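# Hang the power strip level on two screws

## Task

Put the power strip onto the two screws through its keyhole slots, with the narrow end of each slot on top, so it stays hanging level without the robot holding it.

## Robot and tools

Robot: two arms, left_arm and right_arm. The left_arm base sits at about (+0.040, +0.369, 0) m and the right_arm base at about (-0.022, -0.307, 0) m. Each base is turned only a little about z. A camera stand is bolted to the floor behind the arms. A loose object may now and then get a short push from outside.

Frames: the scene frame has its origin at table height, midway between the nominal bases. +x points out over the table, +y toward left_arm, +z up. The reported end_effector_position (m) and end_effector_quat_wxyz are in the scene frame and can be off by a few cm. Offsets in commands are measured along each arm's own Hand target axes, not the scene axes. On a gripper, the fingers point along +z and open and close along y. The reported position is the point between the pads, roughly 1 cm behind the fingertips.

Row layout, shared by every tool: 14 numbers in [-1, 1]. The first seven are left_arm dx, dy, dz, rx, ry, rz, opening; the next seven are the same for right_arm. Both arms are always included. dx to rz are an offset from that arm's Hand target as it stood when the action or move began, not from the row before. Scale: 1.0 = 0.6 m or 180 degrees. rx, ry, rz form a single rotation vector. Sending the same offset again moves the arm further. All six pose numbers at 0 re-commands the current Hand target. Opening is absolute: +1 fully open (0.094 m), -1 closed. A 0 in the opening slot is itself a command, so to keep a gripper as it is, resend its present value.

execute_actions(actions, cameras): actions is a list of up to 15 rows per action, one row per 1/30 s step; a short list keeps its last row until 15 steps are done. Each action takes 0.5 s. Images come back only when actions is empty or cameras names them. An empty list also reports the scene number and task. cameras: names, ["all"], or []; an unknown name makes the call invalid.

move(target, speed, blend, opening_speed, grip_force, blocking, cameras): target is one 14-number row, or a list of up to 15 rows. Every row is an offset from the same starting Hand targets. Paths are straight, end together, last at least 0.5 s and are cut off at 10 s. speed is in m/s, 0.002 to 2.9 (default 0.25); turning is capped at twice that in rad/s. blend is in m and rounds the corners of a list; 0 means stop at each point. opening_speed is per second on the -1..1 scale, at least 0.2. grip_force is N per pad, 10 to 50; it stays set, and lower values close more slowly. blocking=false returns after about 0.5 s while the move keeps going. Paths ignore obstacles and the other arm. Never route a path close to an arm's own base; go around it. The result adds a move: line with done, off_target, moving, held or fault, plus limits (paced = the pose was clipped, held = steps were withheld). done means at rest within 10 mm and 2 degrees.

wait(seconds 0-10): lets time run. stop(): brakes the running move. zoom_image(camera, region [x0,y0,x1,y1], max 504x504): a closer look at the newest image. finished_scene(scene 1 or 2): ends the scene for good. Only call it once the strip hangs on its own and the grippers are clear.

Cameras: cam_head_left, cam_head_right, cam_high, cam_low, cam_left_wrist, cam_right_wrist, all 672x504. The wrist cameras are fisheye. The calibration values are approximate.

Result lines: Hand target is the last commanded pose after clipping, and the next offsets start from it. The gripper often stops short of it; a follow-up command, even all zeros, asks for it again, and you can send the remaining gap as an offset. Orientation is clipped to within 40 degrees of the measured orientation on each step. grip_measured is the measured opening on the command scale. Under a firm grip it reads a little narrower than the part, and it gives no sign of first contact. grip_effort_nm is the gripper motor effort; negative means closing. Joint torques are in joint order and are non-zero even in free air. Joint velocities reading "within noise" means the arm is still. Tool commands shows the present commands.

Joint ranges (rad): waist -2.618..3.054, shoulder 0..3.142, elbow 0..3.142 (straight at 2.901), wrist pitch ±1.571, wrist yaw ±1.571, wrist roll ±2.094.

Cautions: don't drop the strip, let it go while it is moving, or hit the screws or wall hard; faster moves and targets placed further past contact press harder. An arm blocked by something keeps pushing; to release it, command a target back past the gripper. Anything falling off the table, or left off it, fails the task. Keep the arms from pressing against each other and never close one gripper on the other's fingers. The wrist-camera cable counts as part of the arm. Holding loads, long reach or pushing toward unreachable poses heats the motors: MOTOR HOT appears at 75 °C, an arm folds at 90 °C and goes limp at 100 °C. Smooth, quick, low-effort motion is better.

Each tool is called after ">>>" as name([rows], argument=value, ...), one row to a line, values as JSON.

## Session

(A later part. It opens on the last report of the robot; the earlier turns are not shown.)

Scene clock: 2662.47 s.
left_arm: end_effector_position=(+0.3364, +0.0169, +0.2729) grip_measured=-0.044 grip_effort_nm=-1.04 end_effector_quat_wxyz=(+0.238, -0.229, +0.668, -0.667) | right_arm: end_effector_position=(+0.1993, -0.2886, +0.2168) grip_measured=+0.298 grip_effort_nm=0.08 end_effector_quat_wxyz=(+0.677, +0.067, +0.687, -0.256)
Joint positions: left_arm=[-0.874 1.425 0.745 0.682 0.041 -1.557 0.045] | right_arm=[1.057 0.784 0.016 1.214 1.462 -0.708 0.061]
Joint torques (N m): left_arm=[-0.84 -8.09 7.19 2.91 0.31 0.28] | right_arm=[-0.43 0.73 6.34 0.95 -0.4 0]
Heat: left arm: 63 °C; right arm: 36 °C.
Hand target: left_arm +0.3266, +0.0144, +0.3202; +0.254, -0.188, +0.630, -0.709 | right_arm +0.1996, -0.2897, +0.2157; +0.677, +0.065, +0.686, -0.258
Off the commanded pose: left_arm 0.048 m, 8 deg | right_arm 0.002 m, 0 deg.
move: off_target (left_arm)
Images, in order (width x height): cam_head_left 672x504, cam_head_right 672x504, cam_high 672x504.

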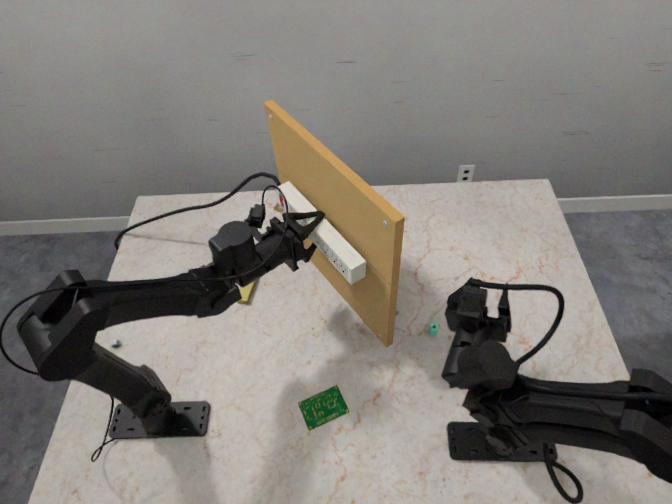

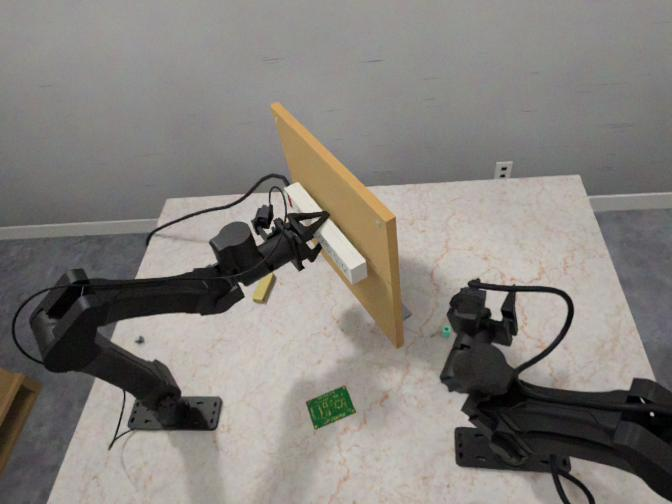

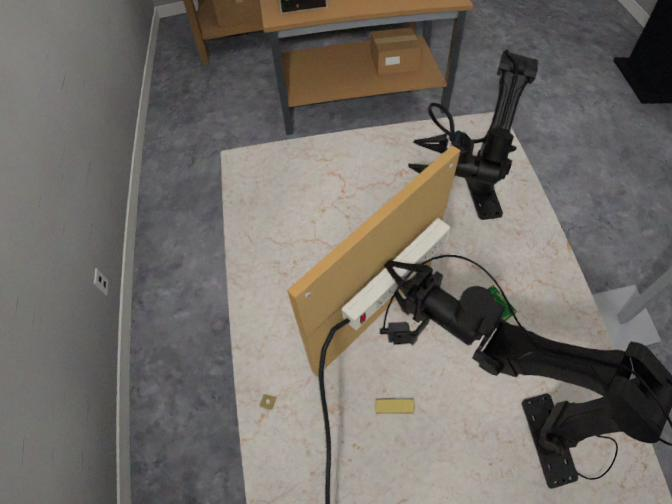

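>>> move(target=[-0.012,0.0,0.006,0,0,0,-0.5,0,0,0,0,0,0,0.3], speed=0.06)

>>> move(target=[-0.004,0.025,0.008,0,0,0,-0.5,0,0,0,0,0,0,0.3], speed=0.06)

Scene clock: 2763.87 s.
left_arm: end_effector_position=(+0.3384, +0.0193, +0.2739) grip_measured=-0.044 grip_effort_nm=-1.04 end_effector_quat_wxyz=(+0.237, -0.226, +0.668, -0.668) | right_arm: end_effector_position=(+0.1993, -0.2886, +0.2168) grip_measured=+0.298 grip_effort_nm=0.08 end_effector_quat_wxyz=(+0.677, +0.067, +0.687, -0.256)
Joint positions: left_arm=[-0.86 1.423 0.745 0.682 0.061 -1.557 0.045] | right_arm=[1.057 0.784 0.016 1.214 1.462 -0.708 0.061]
Joint torques (N m): left_arm=[-0.01 -6.89 8.23 2.88 0.35 0.26] | right_arm=[-0.66 0.72 6.39 0.94 -0.37 -0.01]
Heat: left arm: 55 °C; right arm: 36 °C.
Hand target: left_arm +0.3345, +0.0158, +0.3210; +0.254, -0.188, +0.630, -0.709 | right_arm +0.1996, -0.2897, +0.2157; +0.677, +0.065, +0.686, -0.258
Off the commanded pose: left_arm 0.047 m, 8 deg | right_arm 0.002 m, 0 deg.
move: off_target (left_arm)

Scene clock: 2764.93 s.
left_arm: end_effector_position=(+0.3432, +0.0164, +0.2688) grip_measured=-0.044 grip_effort_nm=-1.04 end_effector_quat_wxyz=(+0.237, -0.224, +0.666, -0.671) | right_arm: end_effector_position=(+0.1993, -0.2886, +0.2168) grip_measured=+0.298 grip_effort_nm=0.08 end_effector_quat_wxyz=(+0.677, +0.067, +0.687, -0.256)
Joint positions: left_arm=[-0.852 1.459 0.745 0.726 0.072 -1.557 0.045] | right_arm=[1.057 0.784 0.016 1.214 1.462 -0.708 0.061]
Joint torques (N m): left_arm=[0.08 -5.55 7.24 3.11 0.32 0.24] | right_arm=[-0.42 0.91 6.35 0.88 -0.4 0.03]
Heat: left arm: 55 °C; right arm: 36 °C.
Hand target: left_arm +0.3411, +0.0122, +0.3069; +0.254, -0.188, +0.630, -0.709 | right_arm +0.1996, -0.2897, +0.2157; +0.677, +0.065, +0.686, -0.258
Off the commanded pose: left_arm 0.038 m, 8 deg | right_arm 0.002 m, 0 deg.
move: off_target (left_arm)

>>> execute_actions(actions=[])

>>> zoom_image(camera="cam_head_left", region=[250, 150, 420, 300])

>>> zoom_image(camera="cam_high", region=[320, 190, 470, 350])

Scene clock: 2827.70 s.
left_arm: end_effector_position=(+0.3432, +0.0164, +0.2689) grip_measured=-0.044 grip_effort_nm=-1.04 end_effector_quat_wxyz=(+0.237, -0.224, +0.666, -0.671) | right_arm: end_effector_position=(+0.1993, -0.2886, +0.2168) grip_measured=+0.298 grip_effort_nm=0.08 end_effector_quat_wxyz=(+0.677, +0.067, +0.687, -0.256)
Joint positions: left_arm=[-0.852 1.459 0.745 0.726 0.072 -1.557 0.045] | right_arm=[1.057 0.784 0.016 1.214 1.462 -0.708 0.061]
Joint velocities: within noise
Joint torques (N m): left_arm=[0.12 -5.56 7.2 3.15 0.3 0.24] | right_arm=[-0.35 0.75 6.28 0.92 -0.4 0.03]
Heat: left arm: 54 °C; right arm: 36 °C.
Hand target: left_arm +0.3411, +0.0122, +0.3069; +0.254, -0.188, +0.630, -0.709 | right_arm +0.1996, -0.2897, +0.2157; +0.677, +0.065, +0.686, -0.258
Tool commands: left_gripper/opening=-0.5 right_gripper/opening=+0.3
Off the commanded pose: left_arm 0.038 m, 8 deg | right_arm 0.002 m, 0 deg.
camera_calibration:
cam_left_wrist: T_world_to_cam=[[-0.0887026, -0.110617, 0.989897, -0.228262], [-0.985715, 0.152597, -0.0712757, 0.34744], [-0.143171, -0.982078, -0.122573, 0.214008], [0, 0, 0, 1]] pos_world=[0.352869, 0.131905, 0.276952]
cam_right_wrist: T_world_to_cam=[[-0.381187, -0.908682, 0.170273, -0.217102], [-0.646144, 0.130133, -0.75204, 0.3274], [0.661207, -0.396689, -0.636744, 0.00868838], [0, 0, 0, 1]] pos_world=[0.123046, -0.236435, 0.288716]

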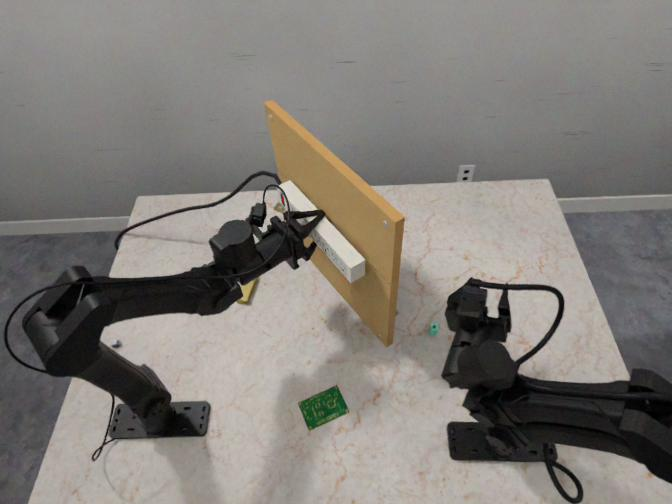

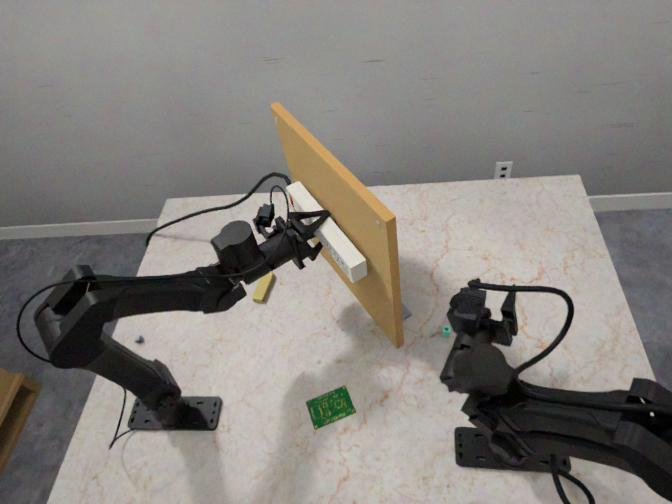

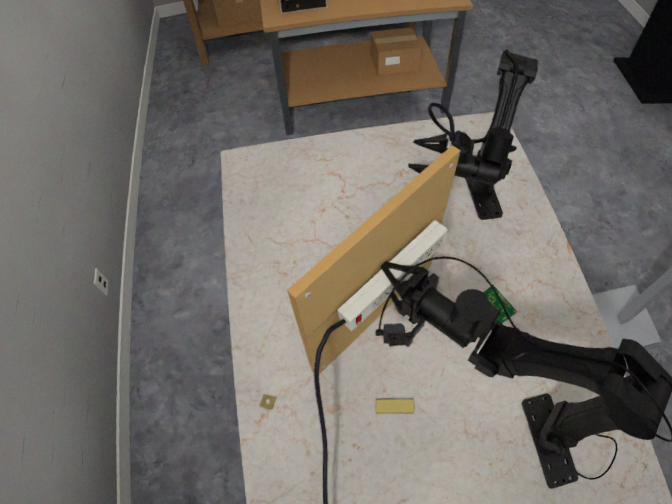

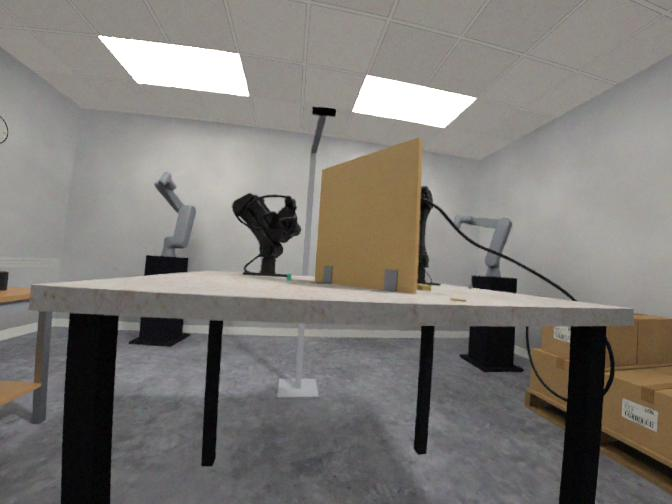

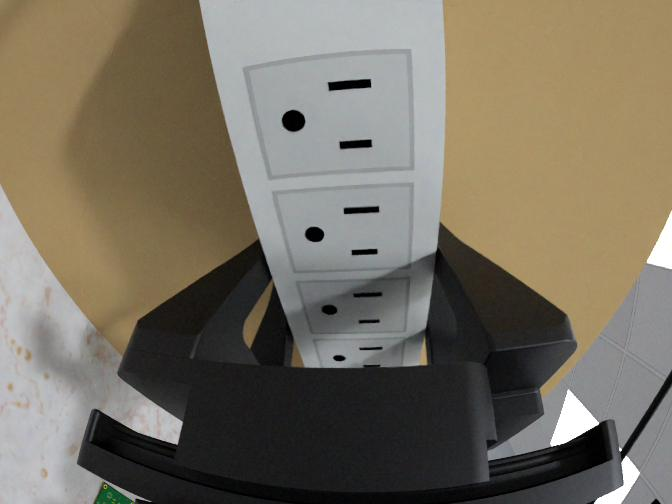

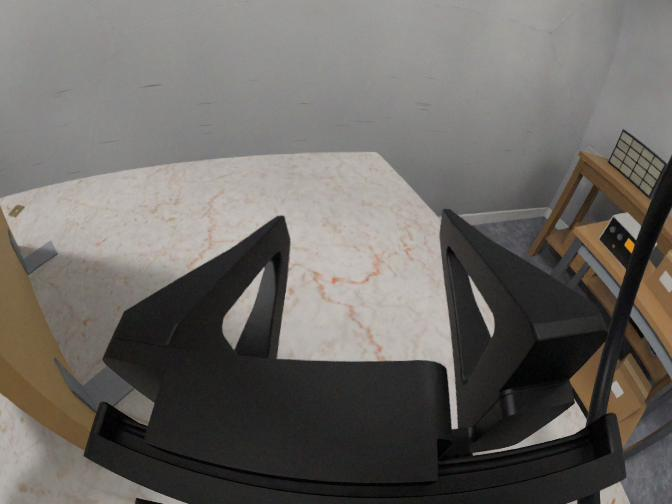

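Scaled by 2.965 from the camera's 672x504 image, which has a finer 960x720 frame.

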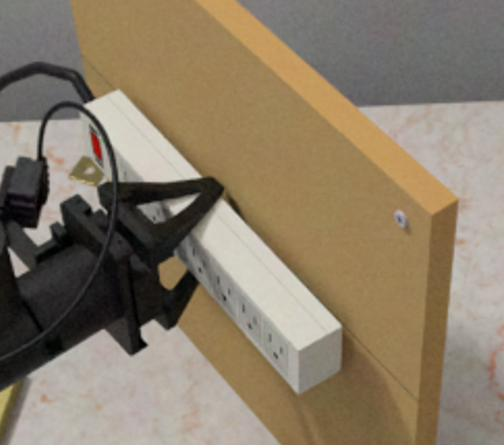

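Scaled by 3.150 from the camera's 672x504 image, which has a finer 960x720 frame.

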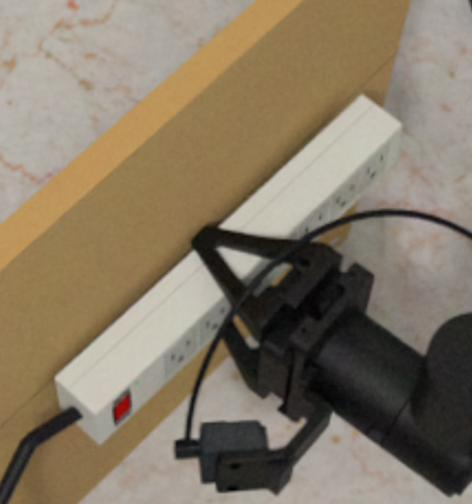

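>>> zoom_image(camera="cam_head_left", region=[330, 230, 410, 310])

>>> zoom_image(camera="cam_head_left", region=[260, 150, 340, 230])

>>> zoom_image(camera="cam_high", region=[400, 190, 470, 260])

>>> zoom_image(camera="cam_high", region=[300, 270, 370, 340])

Scaled by 6.300 from the camera's 672x504 image, which has a finer 960x720 frame.

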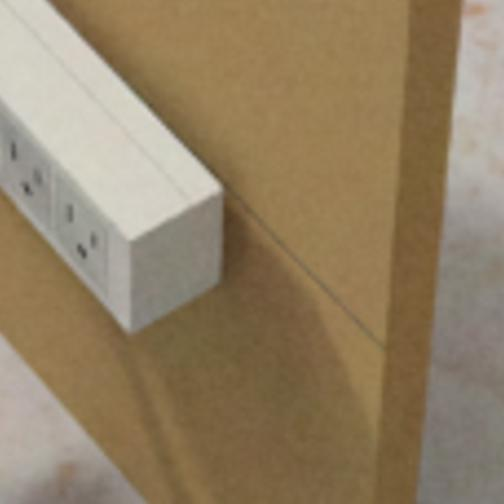

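Scaled by 6.300 from the camera's 672x504 image, which has a finer 960x720 frame.

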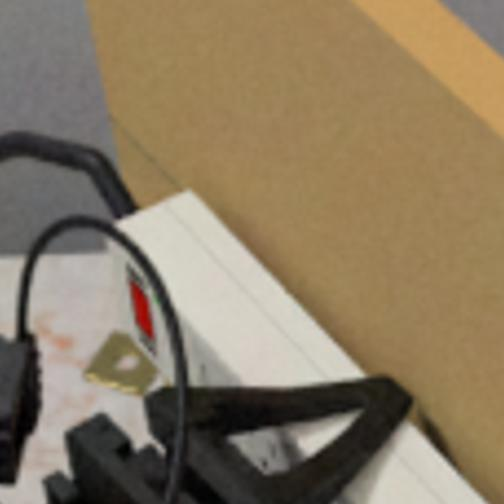

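Scaled by 7.200 from the camera's 672x504 image, which has a finer 960x720 frame.

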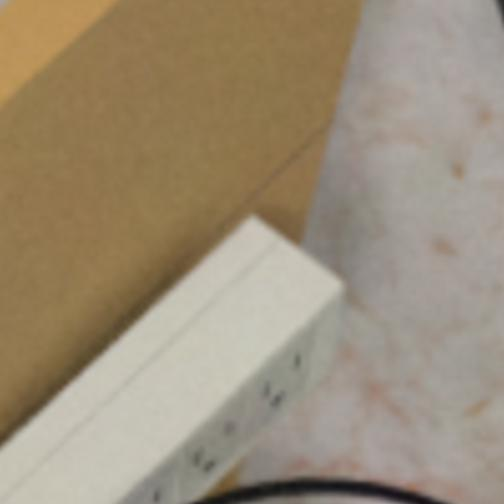

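Scaled by 7.200 from the camera's 672x504 image, which has a finer 960x720 frame.

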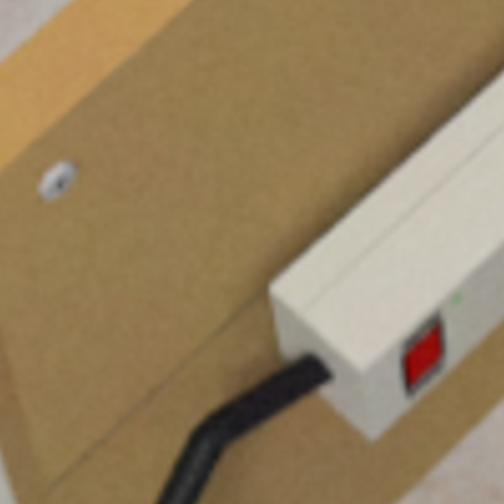

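>>> move(target=[0,0.02,0,0,0,0,-0.5,0,0,0,0,0,0,0.3], cameras=["cam_head_left","cam_head_right","cam_high"])

>>> zoom_image(camera="cam_head_left", region=[270, 170, 370, 290])

>>> zoom_image(camera="cam_high", region=[330, 210, 460, 340])

Scene clock: 2856.17 s.
left_arm: end_effector_position=(+0.3459, +0.0144, +0.2668) grip_measured=-0.044 grip_effort_nm=-1.04 end_effector_quat_wxyz=(+0.240, -0.222, +0.660, -0.677) | right_arm: end_effector_position=(+0.1993, -0.2886, +0.2168) grip_measured=+0.298 grip_effort_nm=0.08 end_effector_quat_wxyz=(+0.677, +0.067, +0.687, -0.256)
Joint positions: left_arm=[-0.85 1.486 0.739 0.778 0.072 -1.557 0.045] | right_arm=[1.057 0.784 0.016 1.214 1.462 -0.708 0.061]
Joint torques (N m): left_arm=[0.05 -5.14 6.04 3.16 0.35 0.25] | right_arm=[-0.5 0.73 6.34 0.89 -0.4 0.03]
Heat: left arm: 53 °C; right arm: 36 °C.
Hand target: left_arm +0.3426, +0.0113, +0.2950; +0.254, -0.188, +0.630, -0.709 | right_arm +0.1996, -0.2897, +0.2157; +0.677, +0.065, +0.686, -0.258
Off the commanded pose: left_arm 0.029 m, 7 deg | right_arm 0.002 m, 0 deg.
move: off_target (left_arm)
Images, in order (width x height): cam_head_left 672x504, cam_head_right 672x504, cam_high 672x504.

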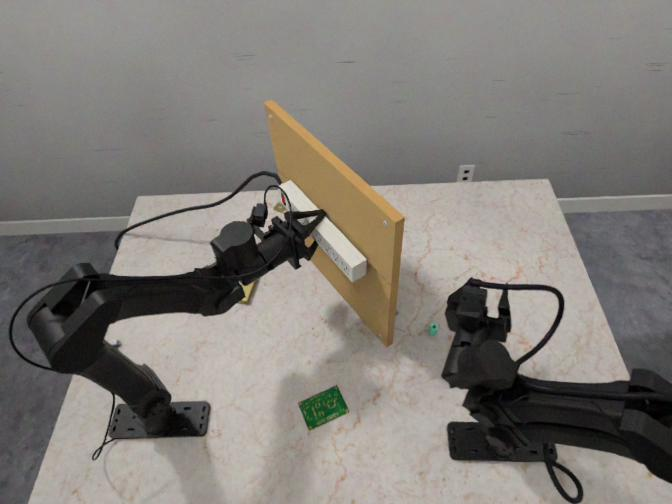

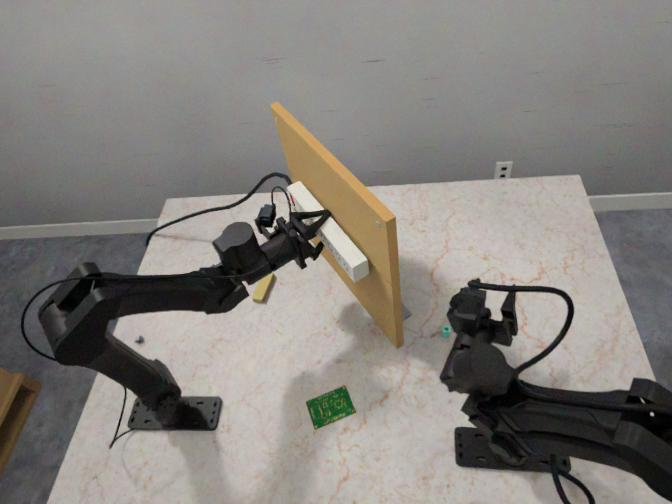

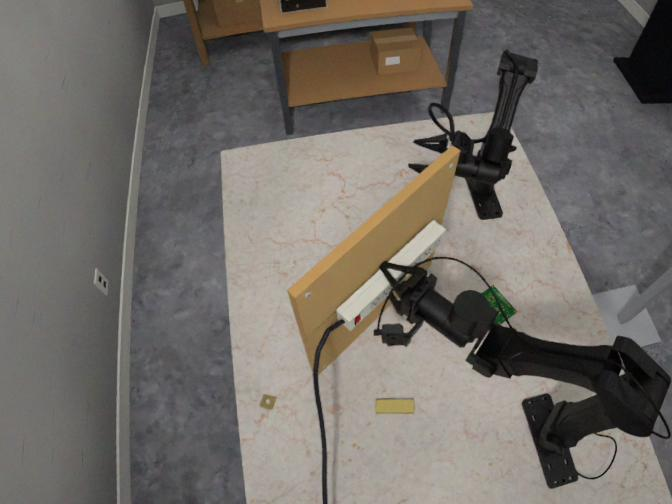

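Scaled by 4.200 from the camera's 672x504 image, which has a finer 960x720 frame.

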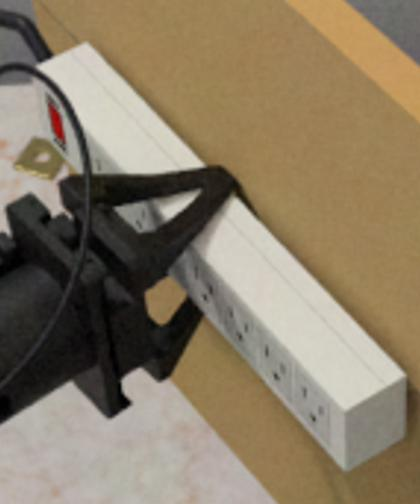

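Scaled by 3.877 from the camera's 672x504 image, which has a finer 960x720 frame.

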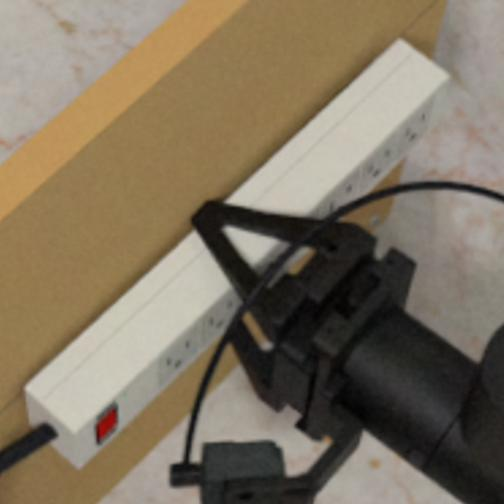

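>>> move(target=[0,0.02,-0.012,0,0,0,-0.5,0,0,0,0,0,0,0.3], cameras=["cam_head_left","cam_head_right","cam_high"])

>>> zoom_image(camera="cam_head_left", region=[270, 170, 370, 290])

>>> zoom_image(camera="cam_high", region=[330, 210, 460, 340])

Scene clock: 2865.70 s.
left_arm: end_effector_position=(+0.3431, +0.0176, +0.2541) grip_measured=-0.044 grip_effort_nm=-1.04 end_effector_quat_wxyz=(+0.239, -0.220, +0.660, -0.678) | right_arm: end_effector_position=(+0.1993, -0.2886, +0.2168) grip_measured=+0.298 grip_effort_nm=0.08 end_effector_quat_wxyz=(+0.677, +0.067, +0.687, -0.256)
Joint positions: left_arm=[-0.847 1.501 0.691 0.843 0.08 -1.557 0.045] | right_arm=[1.057 0.784 0.016 1.214 1.462 -0.708 0.061]
Joint torques (N m): left_arm=[0.17 -5.57 5.7 3.12 0.3 0.26] | right_arm=[-0.49 0.92 6.32 0.91 -0.39 0.02]
Heat: left arm: 53 °C; right arm: 36 °C.
Hand target: left_arm +0.3398, +0.0161, +0.2822; +0.254, -0.188, +0.630, -0.709 | right_arm +0.1996, -0.2897, +0.2157; +0.677, +0.065, +0.686, -0.258
Off the commanded pose: left_arm 0.028 m, 6 deg | right_arm 0.002 m, 0 deg.
move: off_target (left_arm)
Images, in order (width x height): cam_head_left 672x504, cam_head_right 672x504, cam_high 672x504.

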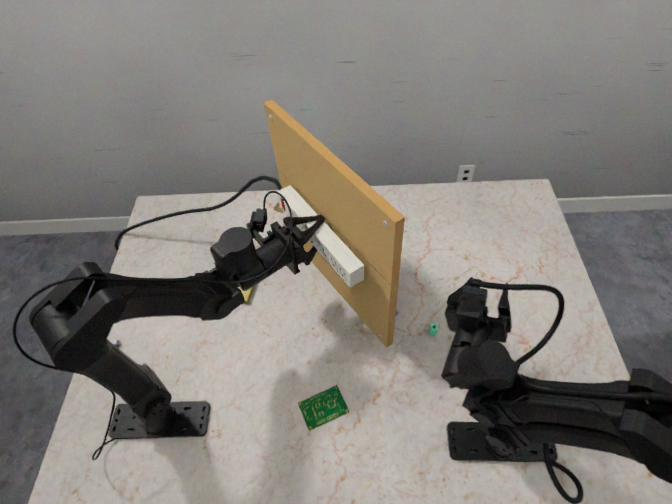

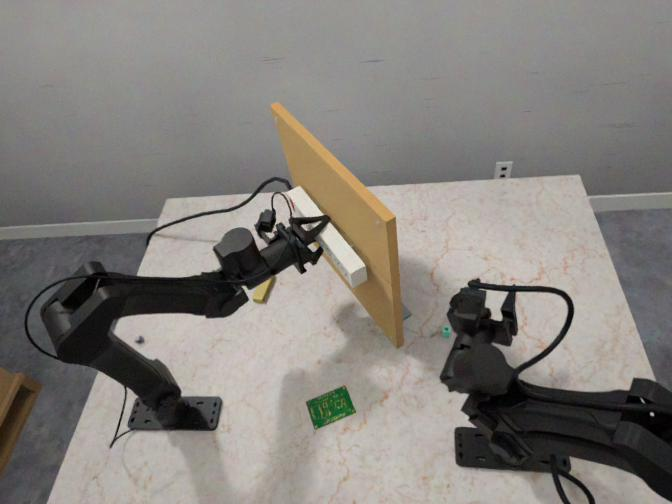

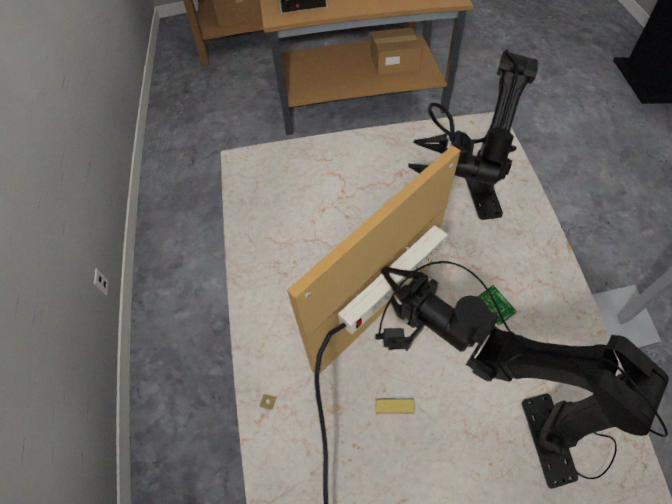

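Scaled by 4.200 from the camera's 672x504 image, which has a finer 960x720 frame.

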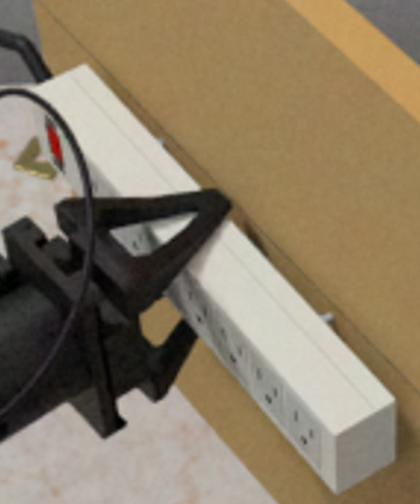

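Scaled by 3.877 from the camera's 672x504 image, which has a finer 960x720 frame.

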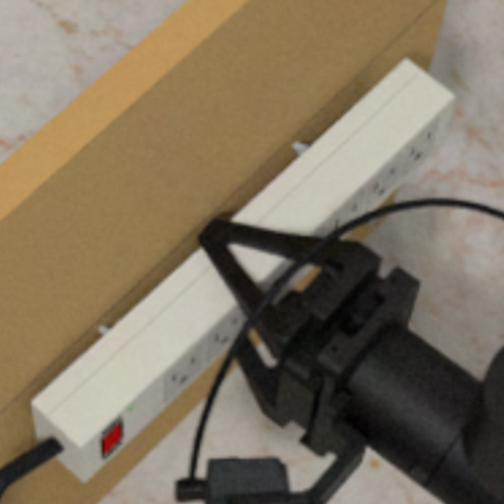

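>>> zoom_image(camera="cam_head_left", region=[330, 225, 370, 265])

>>> zoom_image(camera="cam_head_left", region=[290, 185, 330, 225])

>>> zoom_image(camera="cam_high", region=[390, 230, 430, 270])

>>> zoom_image(camera="cam_high", region=[335, 275, 375, 315])

>>> zoom_image(camera="cam_head_right", region=[325, 220, 375, 270])

>>> zoom_image(camera="cam_head_right", region=[285, 180, 335, 230])

Scaled by 12.600 from the camera's 672x504 image, which has a finer 960x720 frame.

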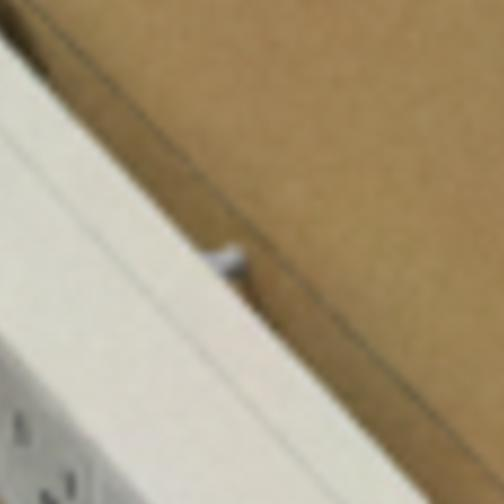

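Scaled by 12.600 from the camera's 672x504 image, which has a finer 960x720 frame.

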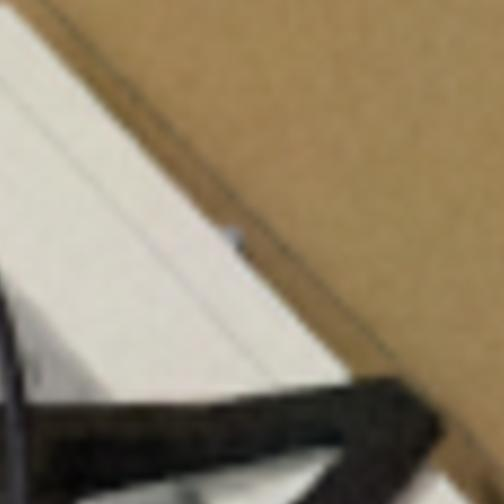

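Scaled by 12.600 from the camera's 672x504 image, which has a finer 960x720 frame.

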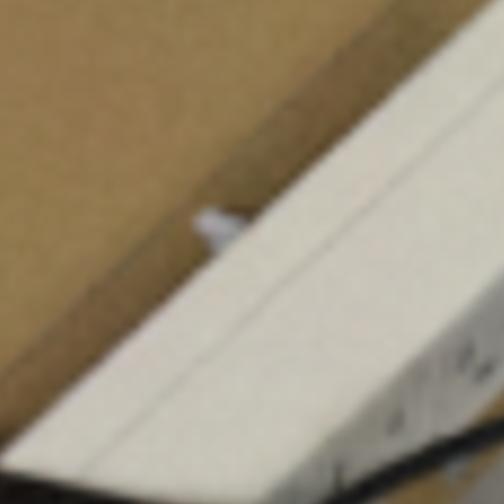

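Scaled by 12.600 from the camera's 672x504 image, which has a finer 960x720 frame.

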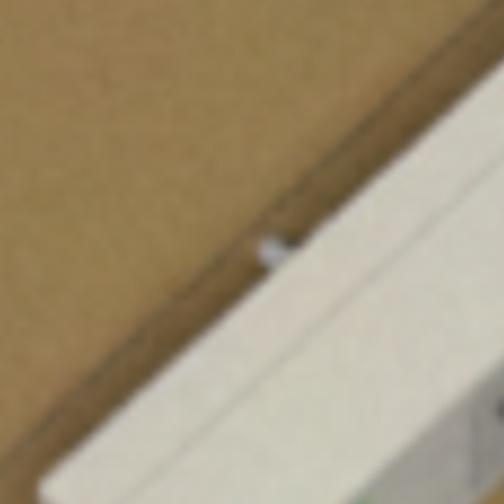

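Scaled by 10.080 from the camera's 672x504 image, which has a finer 960x720 frame.

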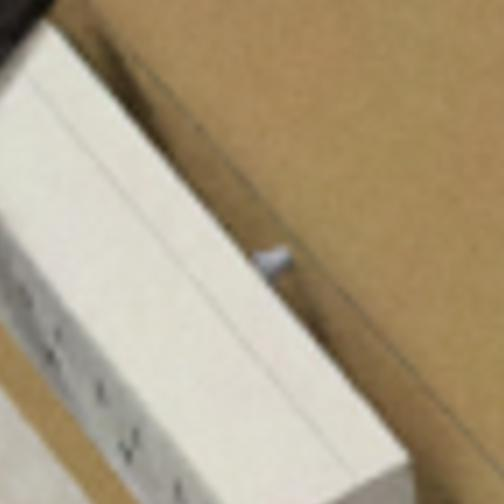

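Scaled by 10.080 from the camera's 672x504 image, which has a finer 960x720 frame.

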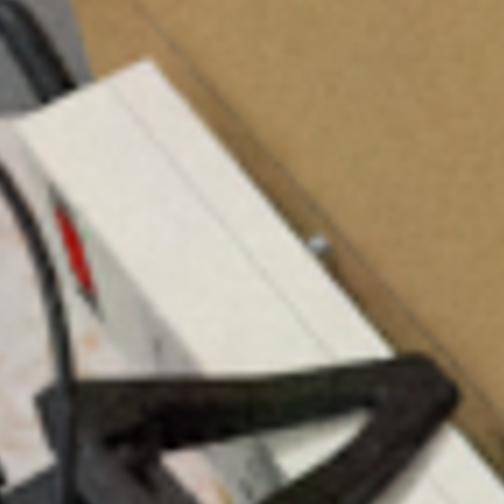

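>>> move(target=[0,0,0,0,0,0,-0.5,-0.0193,0.2032,-0.1805,-0.325,-0.088,0.016,0.3], speed=0.2, cameras=["cam_head_left","cam_right_wrist"])

Scene clock: 2953.63 s.
left_arm: end_effector_position=(+0.3431, +0.0177, +0.2543) grip_measured=-0.044 grip_effort_nm=-1.05 end_effector_quat_wxyz=(+0.239, -0.220, +0.659, -0.678) | right_arm: end_effector_position=(+0.1553, -0.1351, +0.1968) grip_measured=+0.298 grip_effort_nm=0.08 end_effector_quat_wxyz=(+0.718, -0.287, +0.622, +0.123)
Joint positions: left_arm=[-0.847 1.501 0.691 0.844 0.08 -1.557 0.045] | right_arm=[1.207 0.07 0.003 0.139 0.56 -0.301 0.061]
Joint torques (N m): left_arm=[0.14 -5.49 5.72 3.12 0.29 0.22] | right_arm=[-0.68 3.3 7.27 1.69 -0.07 0.09]
Heat: left arm: 53 °C; right arm: 36 °C.
Hand target: left_arm +0.3398, +0.0161, +0.2823; +0.254, -0.188, +0.630, -0.709 | right_arm +0.1568, -0.1341, +0.1889; +0.712, -0.292, +0.627, +0.119
Off the commanded pose: left_arm 0.028 m, 6 deg | right_arm 0.008 m, 1 deg.
joint sent to its limit (right arm) — joint 3 (elbow), lower limit, where the elbow is as bent as it goes. The joint targets still meet the commanded pose.
move: off_target (left_arm)
camera_calibration:
cam_right_wrist: T_world_to_cam=[[0.605195, -0.777948, 0.168925, -0.226175], [-0.42085, -0.492774, -0.761616, 0.146817], [0.67574, 0.389834, -0.625624, 0.187668], [0, 0, 0, 1]] pos_world=[0.0718529, -0.176764, 0.267435]
Images, in order (width x height): cam_head_left 672x504, cam_right_wrist 672x504.

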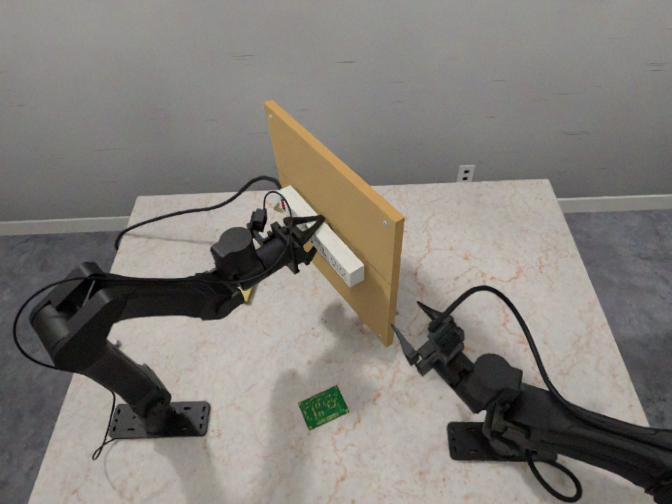

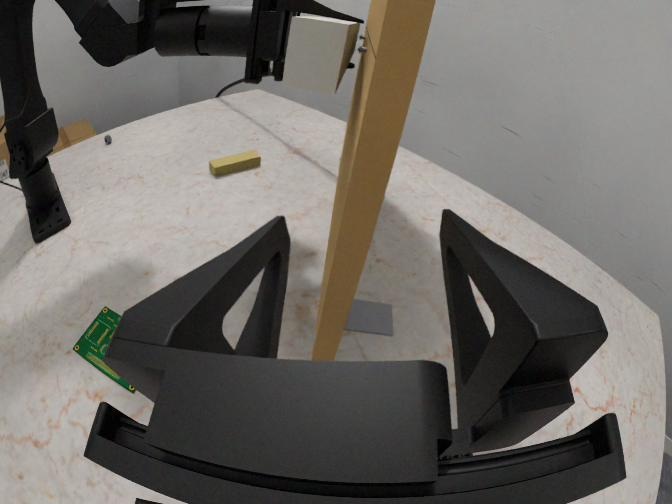

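>>> zoom_image(camera="cam_right_wrist", region=[270, 0, 390, 110])

>>> zoom_image(camera="cam_right_wrist", region=[335, 10, 385, 80])

Scaled by 4.200 from the camera's 672x504 image, which has a finer 960x720 frame.

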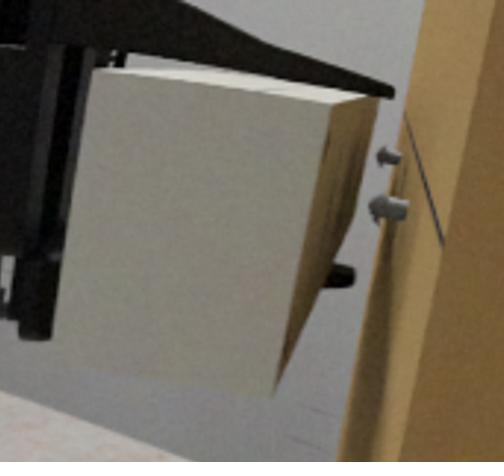

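Scaled by 7.200 from the camera's 672x504 image, which has a finer 960x720 frame.

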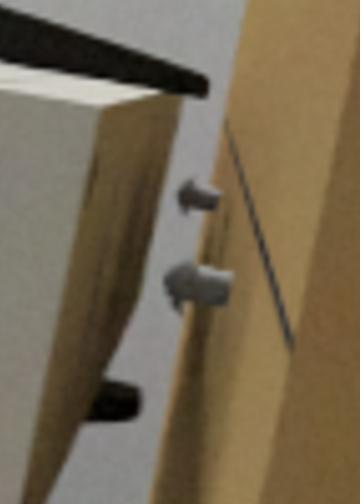

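>>> move(target=[0,-0.034,0,0,-0.006,0.012,-0.5,0,0,0,0,0,0,0.3], cameras=["cam_right_wrist"])

>>> zoom_image(camera="cam_right_wrist", region=[310, 10, 380, 80])

>>> zoom_image(camera="cam_right_wrist", region=[270, 0, 390, 110])

Scene clock: 3043.17 s.
left_arm: end_effector_position=(+0.3411, +0.0205, +0.2522) grip_measured=-0.044 grip_effort_nm=-1.04 end_effector_quat_wxyz=(+0.247, -0.216, +0.672, -0.664) | right_arm: end_effector_position=(+0.1553, -0.1350, +0.1968) grip_measured=+0.298 grip_effort_nm=0.08 end_effector_quat_wxyz=(+0.718, -0.287, +0.622, +0.123)
Joint positions: left_arm=[-0.85 1.473 0.691 0.785 0.071 -1.526 0.045] | right_arm=[1.207 0.07 0.003 0.139 0.559 -0.301 0.061]
Joint torques (N m): left_arm=[-0.79 -8.23 8.13 2.76 0.02 0.27] | right_arm=[-0.58 3.47 7.16 1.67 -0.1 0.08]
Heat: left arm: 52 °C; right arm: 37 °C.
Hand target: left_arm +0.3373, +0.0177, +0.3025; +0.273, -0.183, +0.631, -0.703 | right_arm +0.1569, -0.1342, +0.1889; +0.712, -0.292, +0.627, +0.119
Off the commanded pose: left_arm 0.051 m, 8 deg | right_arm 0.008 m, 1 deg.
joint sent to its limit (right arm) — joint 3 (elbow), lower limit, where the elbow is as bent as it goes. The joint targets still meet the commanded pose.
move: off_target (left_arm)
camera_calibration:
cam_right_wrist: T_world_to_cam=[[0.605802, -0.777448, 0.169052, -0.226102], [-0.420368, -0.49317, -0.761626, 0.146675], [0.675496, 0.390331, -0.625578, 0.187827], [0, 0, 0, 1]] pos_world=[0.071754, -0.176762, 0.267435]
Images, in order (width x height): cam_right_wrist 672x504.

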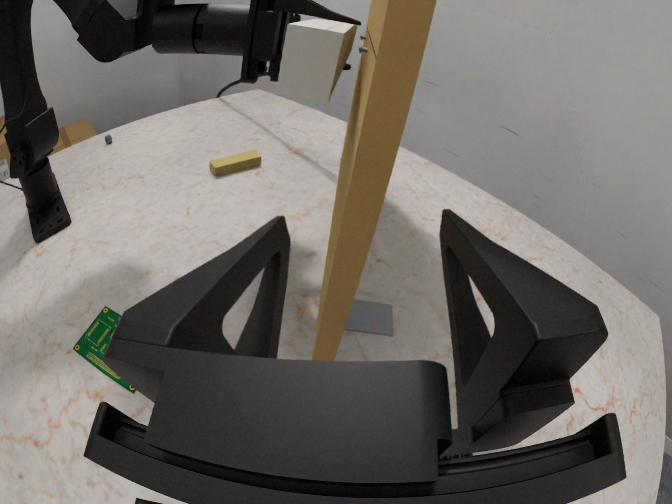

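Scaled by 7.200 from the camera's 672x504 image, which has a finer 960x720 frame.

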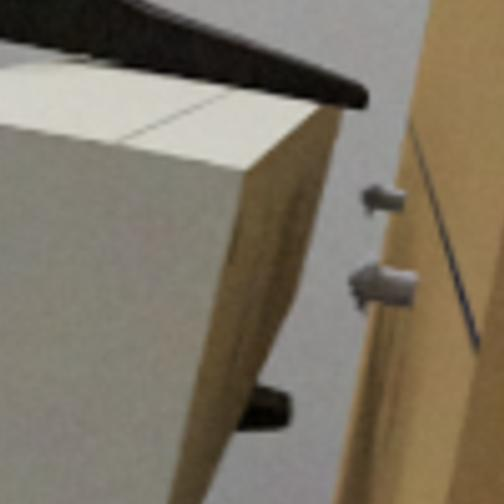

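Scaled by 4.200 from the camera's 672x504 image, which has a finer 960x720 frame.

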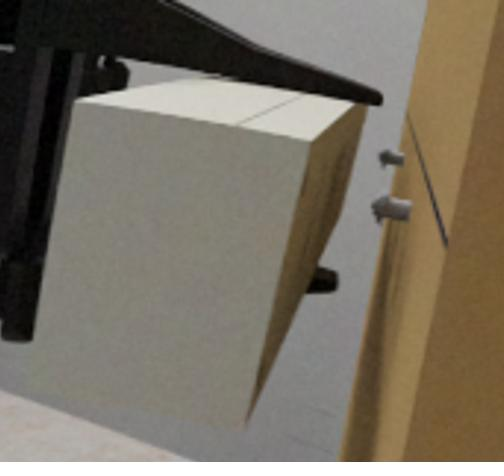

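>>> zoom_image(camera="cam_right_wrist", region=[326, 20, 366, 60])

>>> zoom_image(camera="cam_right_wrist", region=[320, 55, 360, 105])

Scaled by 12.600 from the camera's 672x504 image, which has a finer 960x720 frame.

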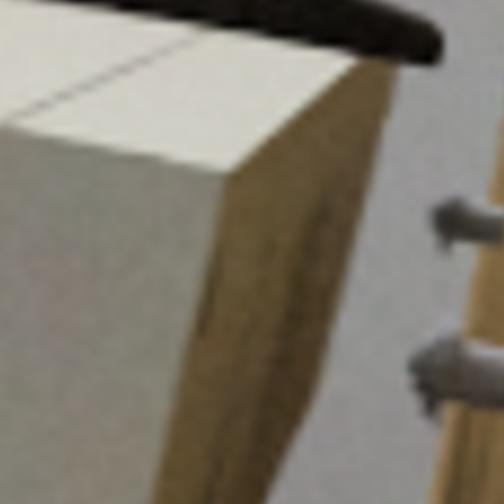

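Scaled by 10.080 from the camera's 672x504 image, which has a finer 960x720 frame.

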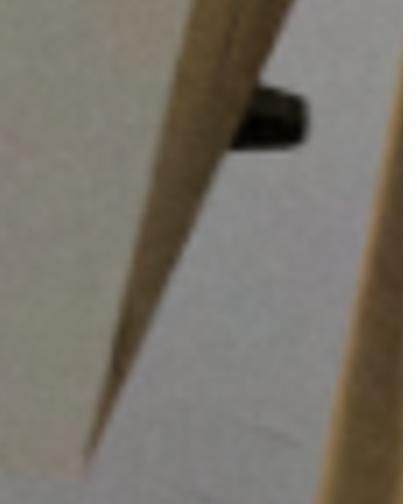

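>>> move(target=[-0.004,-0.009,0.004,0,0,0.003,-0.5,0,0,0,0,0,0,0.3], cameras=["cam_right_wrist","cam_head_left"])

>>> zoom_image(camera="cam_right_wrist", region=[310, 10, 380, 80])

>>> zoom_image(camera="cam_head_left", region=[270, 170, 370, 290])

Scene clock: 3089.97 s.
left_arm: end_effector_position=(+0.3414, +0.0205, +0.2534) grip_measured=-0.044 grip_effort_nm=-1.04 end_effector_quat_wxyz=(+0.249, -0.215, +0.676, -0.659) | right_arm: end_effector_position=(+0.1553, -0.1350, +0.1968) grip_measured=+0.298 grip_effort_nm=0.08 end_effector_quat_wxyz=(+0.718, -0.287, +0.622, +0.123)
Joint positions: left_arm=[-0.85 1.465 0.701 0.758 0.069 -1.517 0.045] | right_arm=[1.207 0.07 0.003 0.139 0.559 -0.301 0.061]
Joint torques (N m): left_arm=[-0.31 -8.18 8.87 2.79 0.11 0.3] | right_arm=[-0.62 3.47 7.31 1.68 -0.1 0.1]
Heat: left arm: 54 °C; right arm: 37 °C.
Hand target: left_arm +0.3398, +0.0176, +0.3083; +0.276, -0.180, +0.632, -0.701 | right_arm +0.1569, -0.1342, +0.1889; +0.712, -0.292, +0.627, +0.119
Off the commanded pose: left_arm 0.055 m, 9 deg | right_arm 0.008 m, 1 deg.
joint sent to its limit (right arm) — joint 3 (elbow), lower limit, where the elbow is as bent as it goes. The joint targets still meet the commanded pose.
move: off_target (left_arm)
camera_calibration:
cam_right_wrist: T_world_to_cam=[[0.605802, -0.777448, 0.169052, -0.226102], [-0.420368, -0.49317, -0.761626, 0.146675], [0.675496, 0.390331, -0.625578, 0.187827], [0, 0, 0, 1]] pos_world=[0.071754, -0.176762, 0.267435]
Images, in order (width x height): cam_head_left 672x504, cam_right_wrist 672x504.

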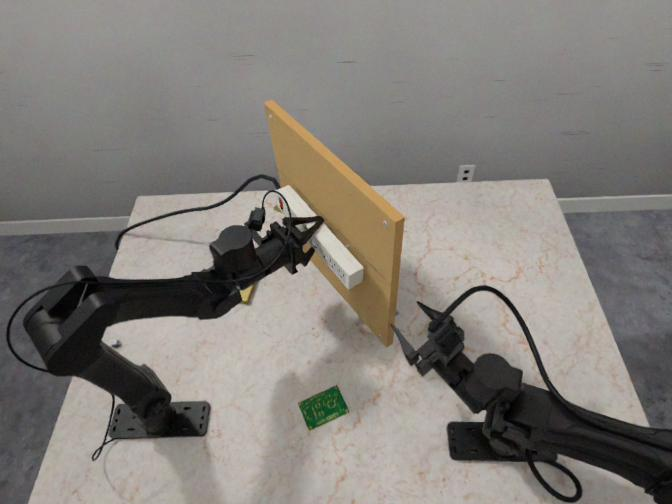

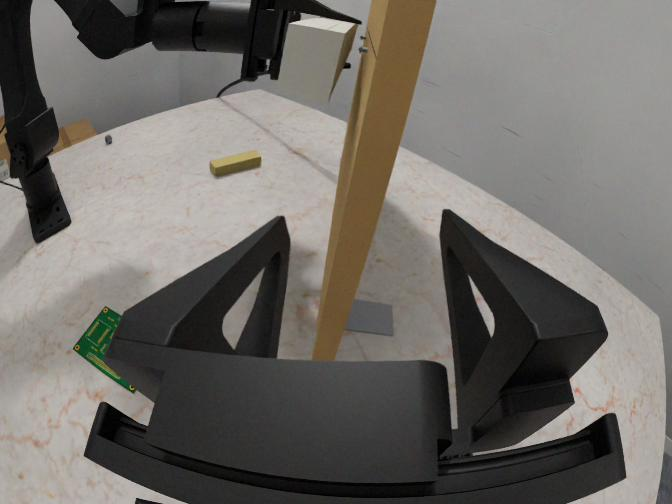

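Scaled by 7.200 from the camera's 672x504 image, which has a finer 960x720 frame.

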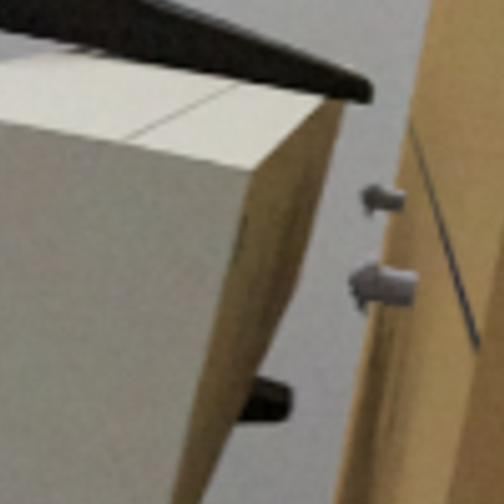

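Scaled by 4.200 from the camera's 672x504 image, which has a finer 960x720 frame.

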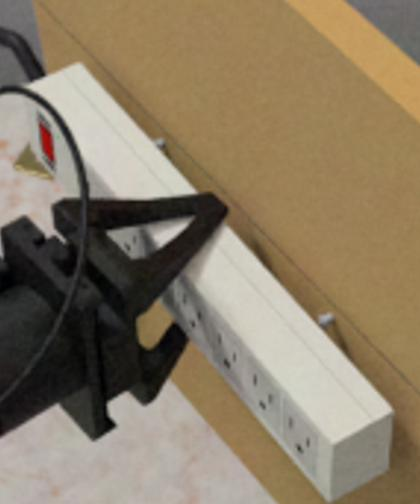

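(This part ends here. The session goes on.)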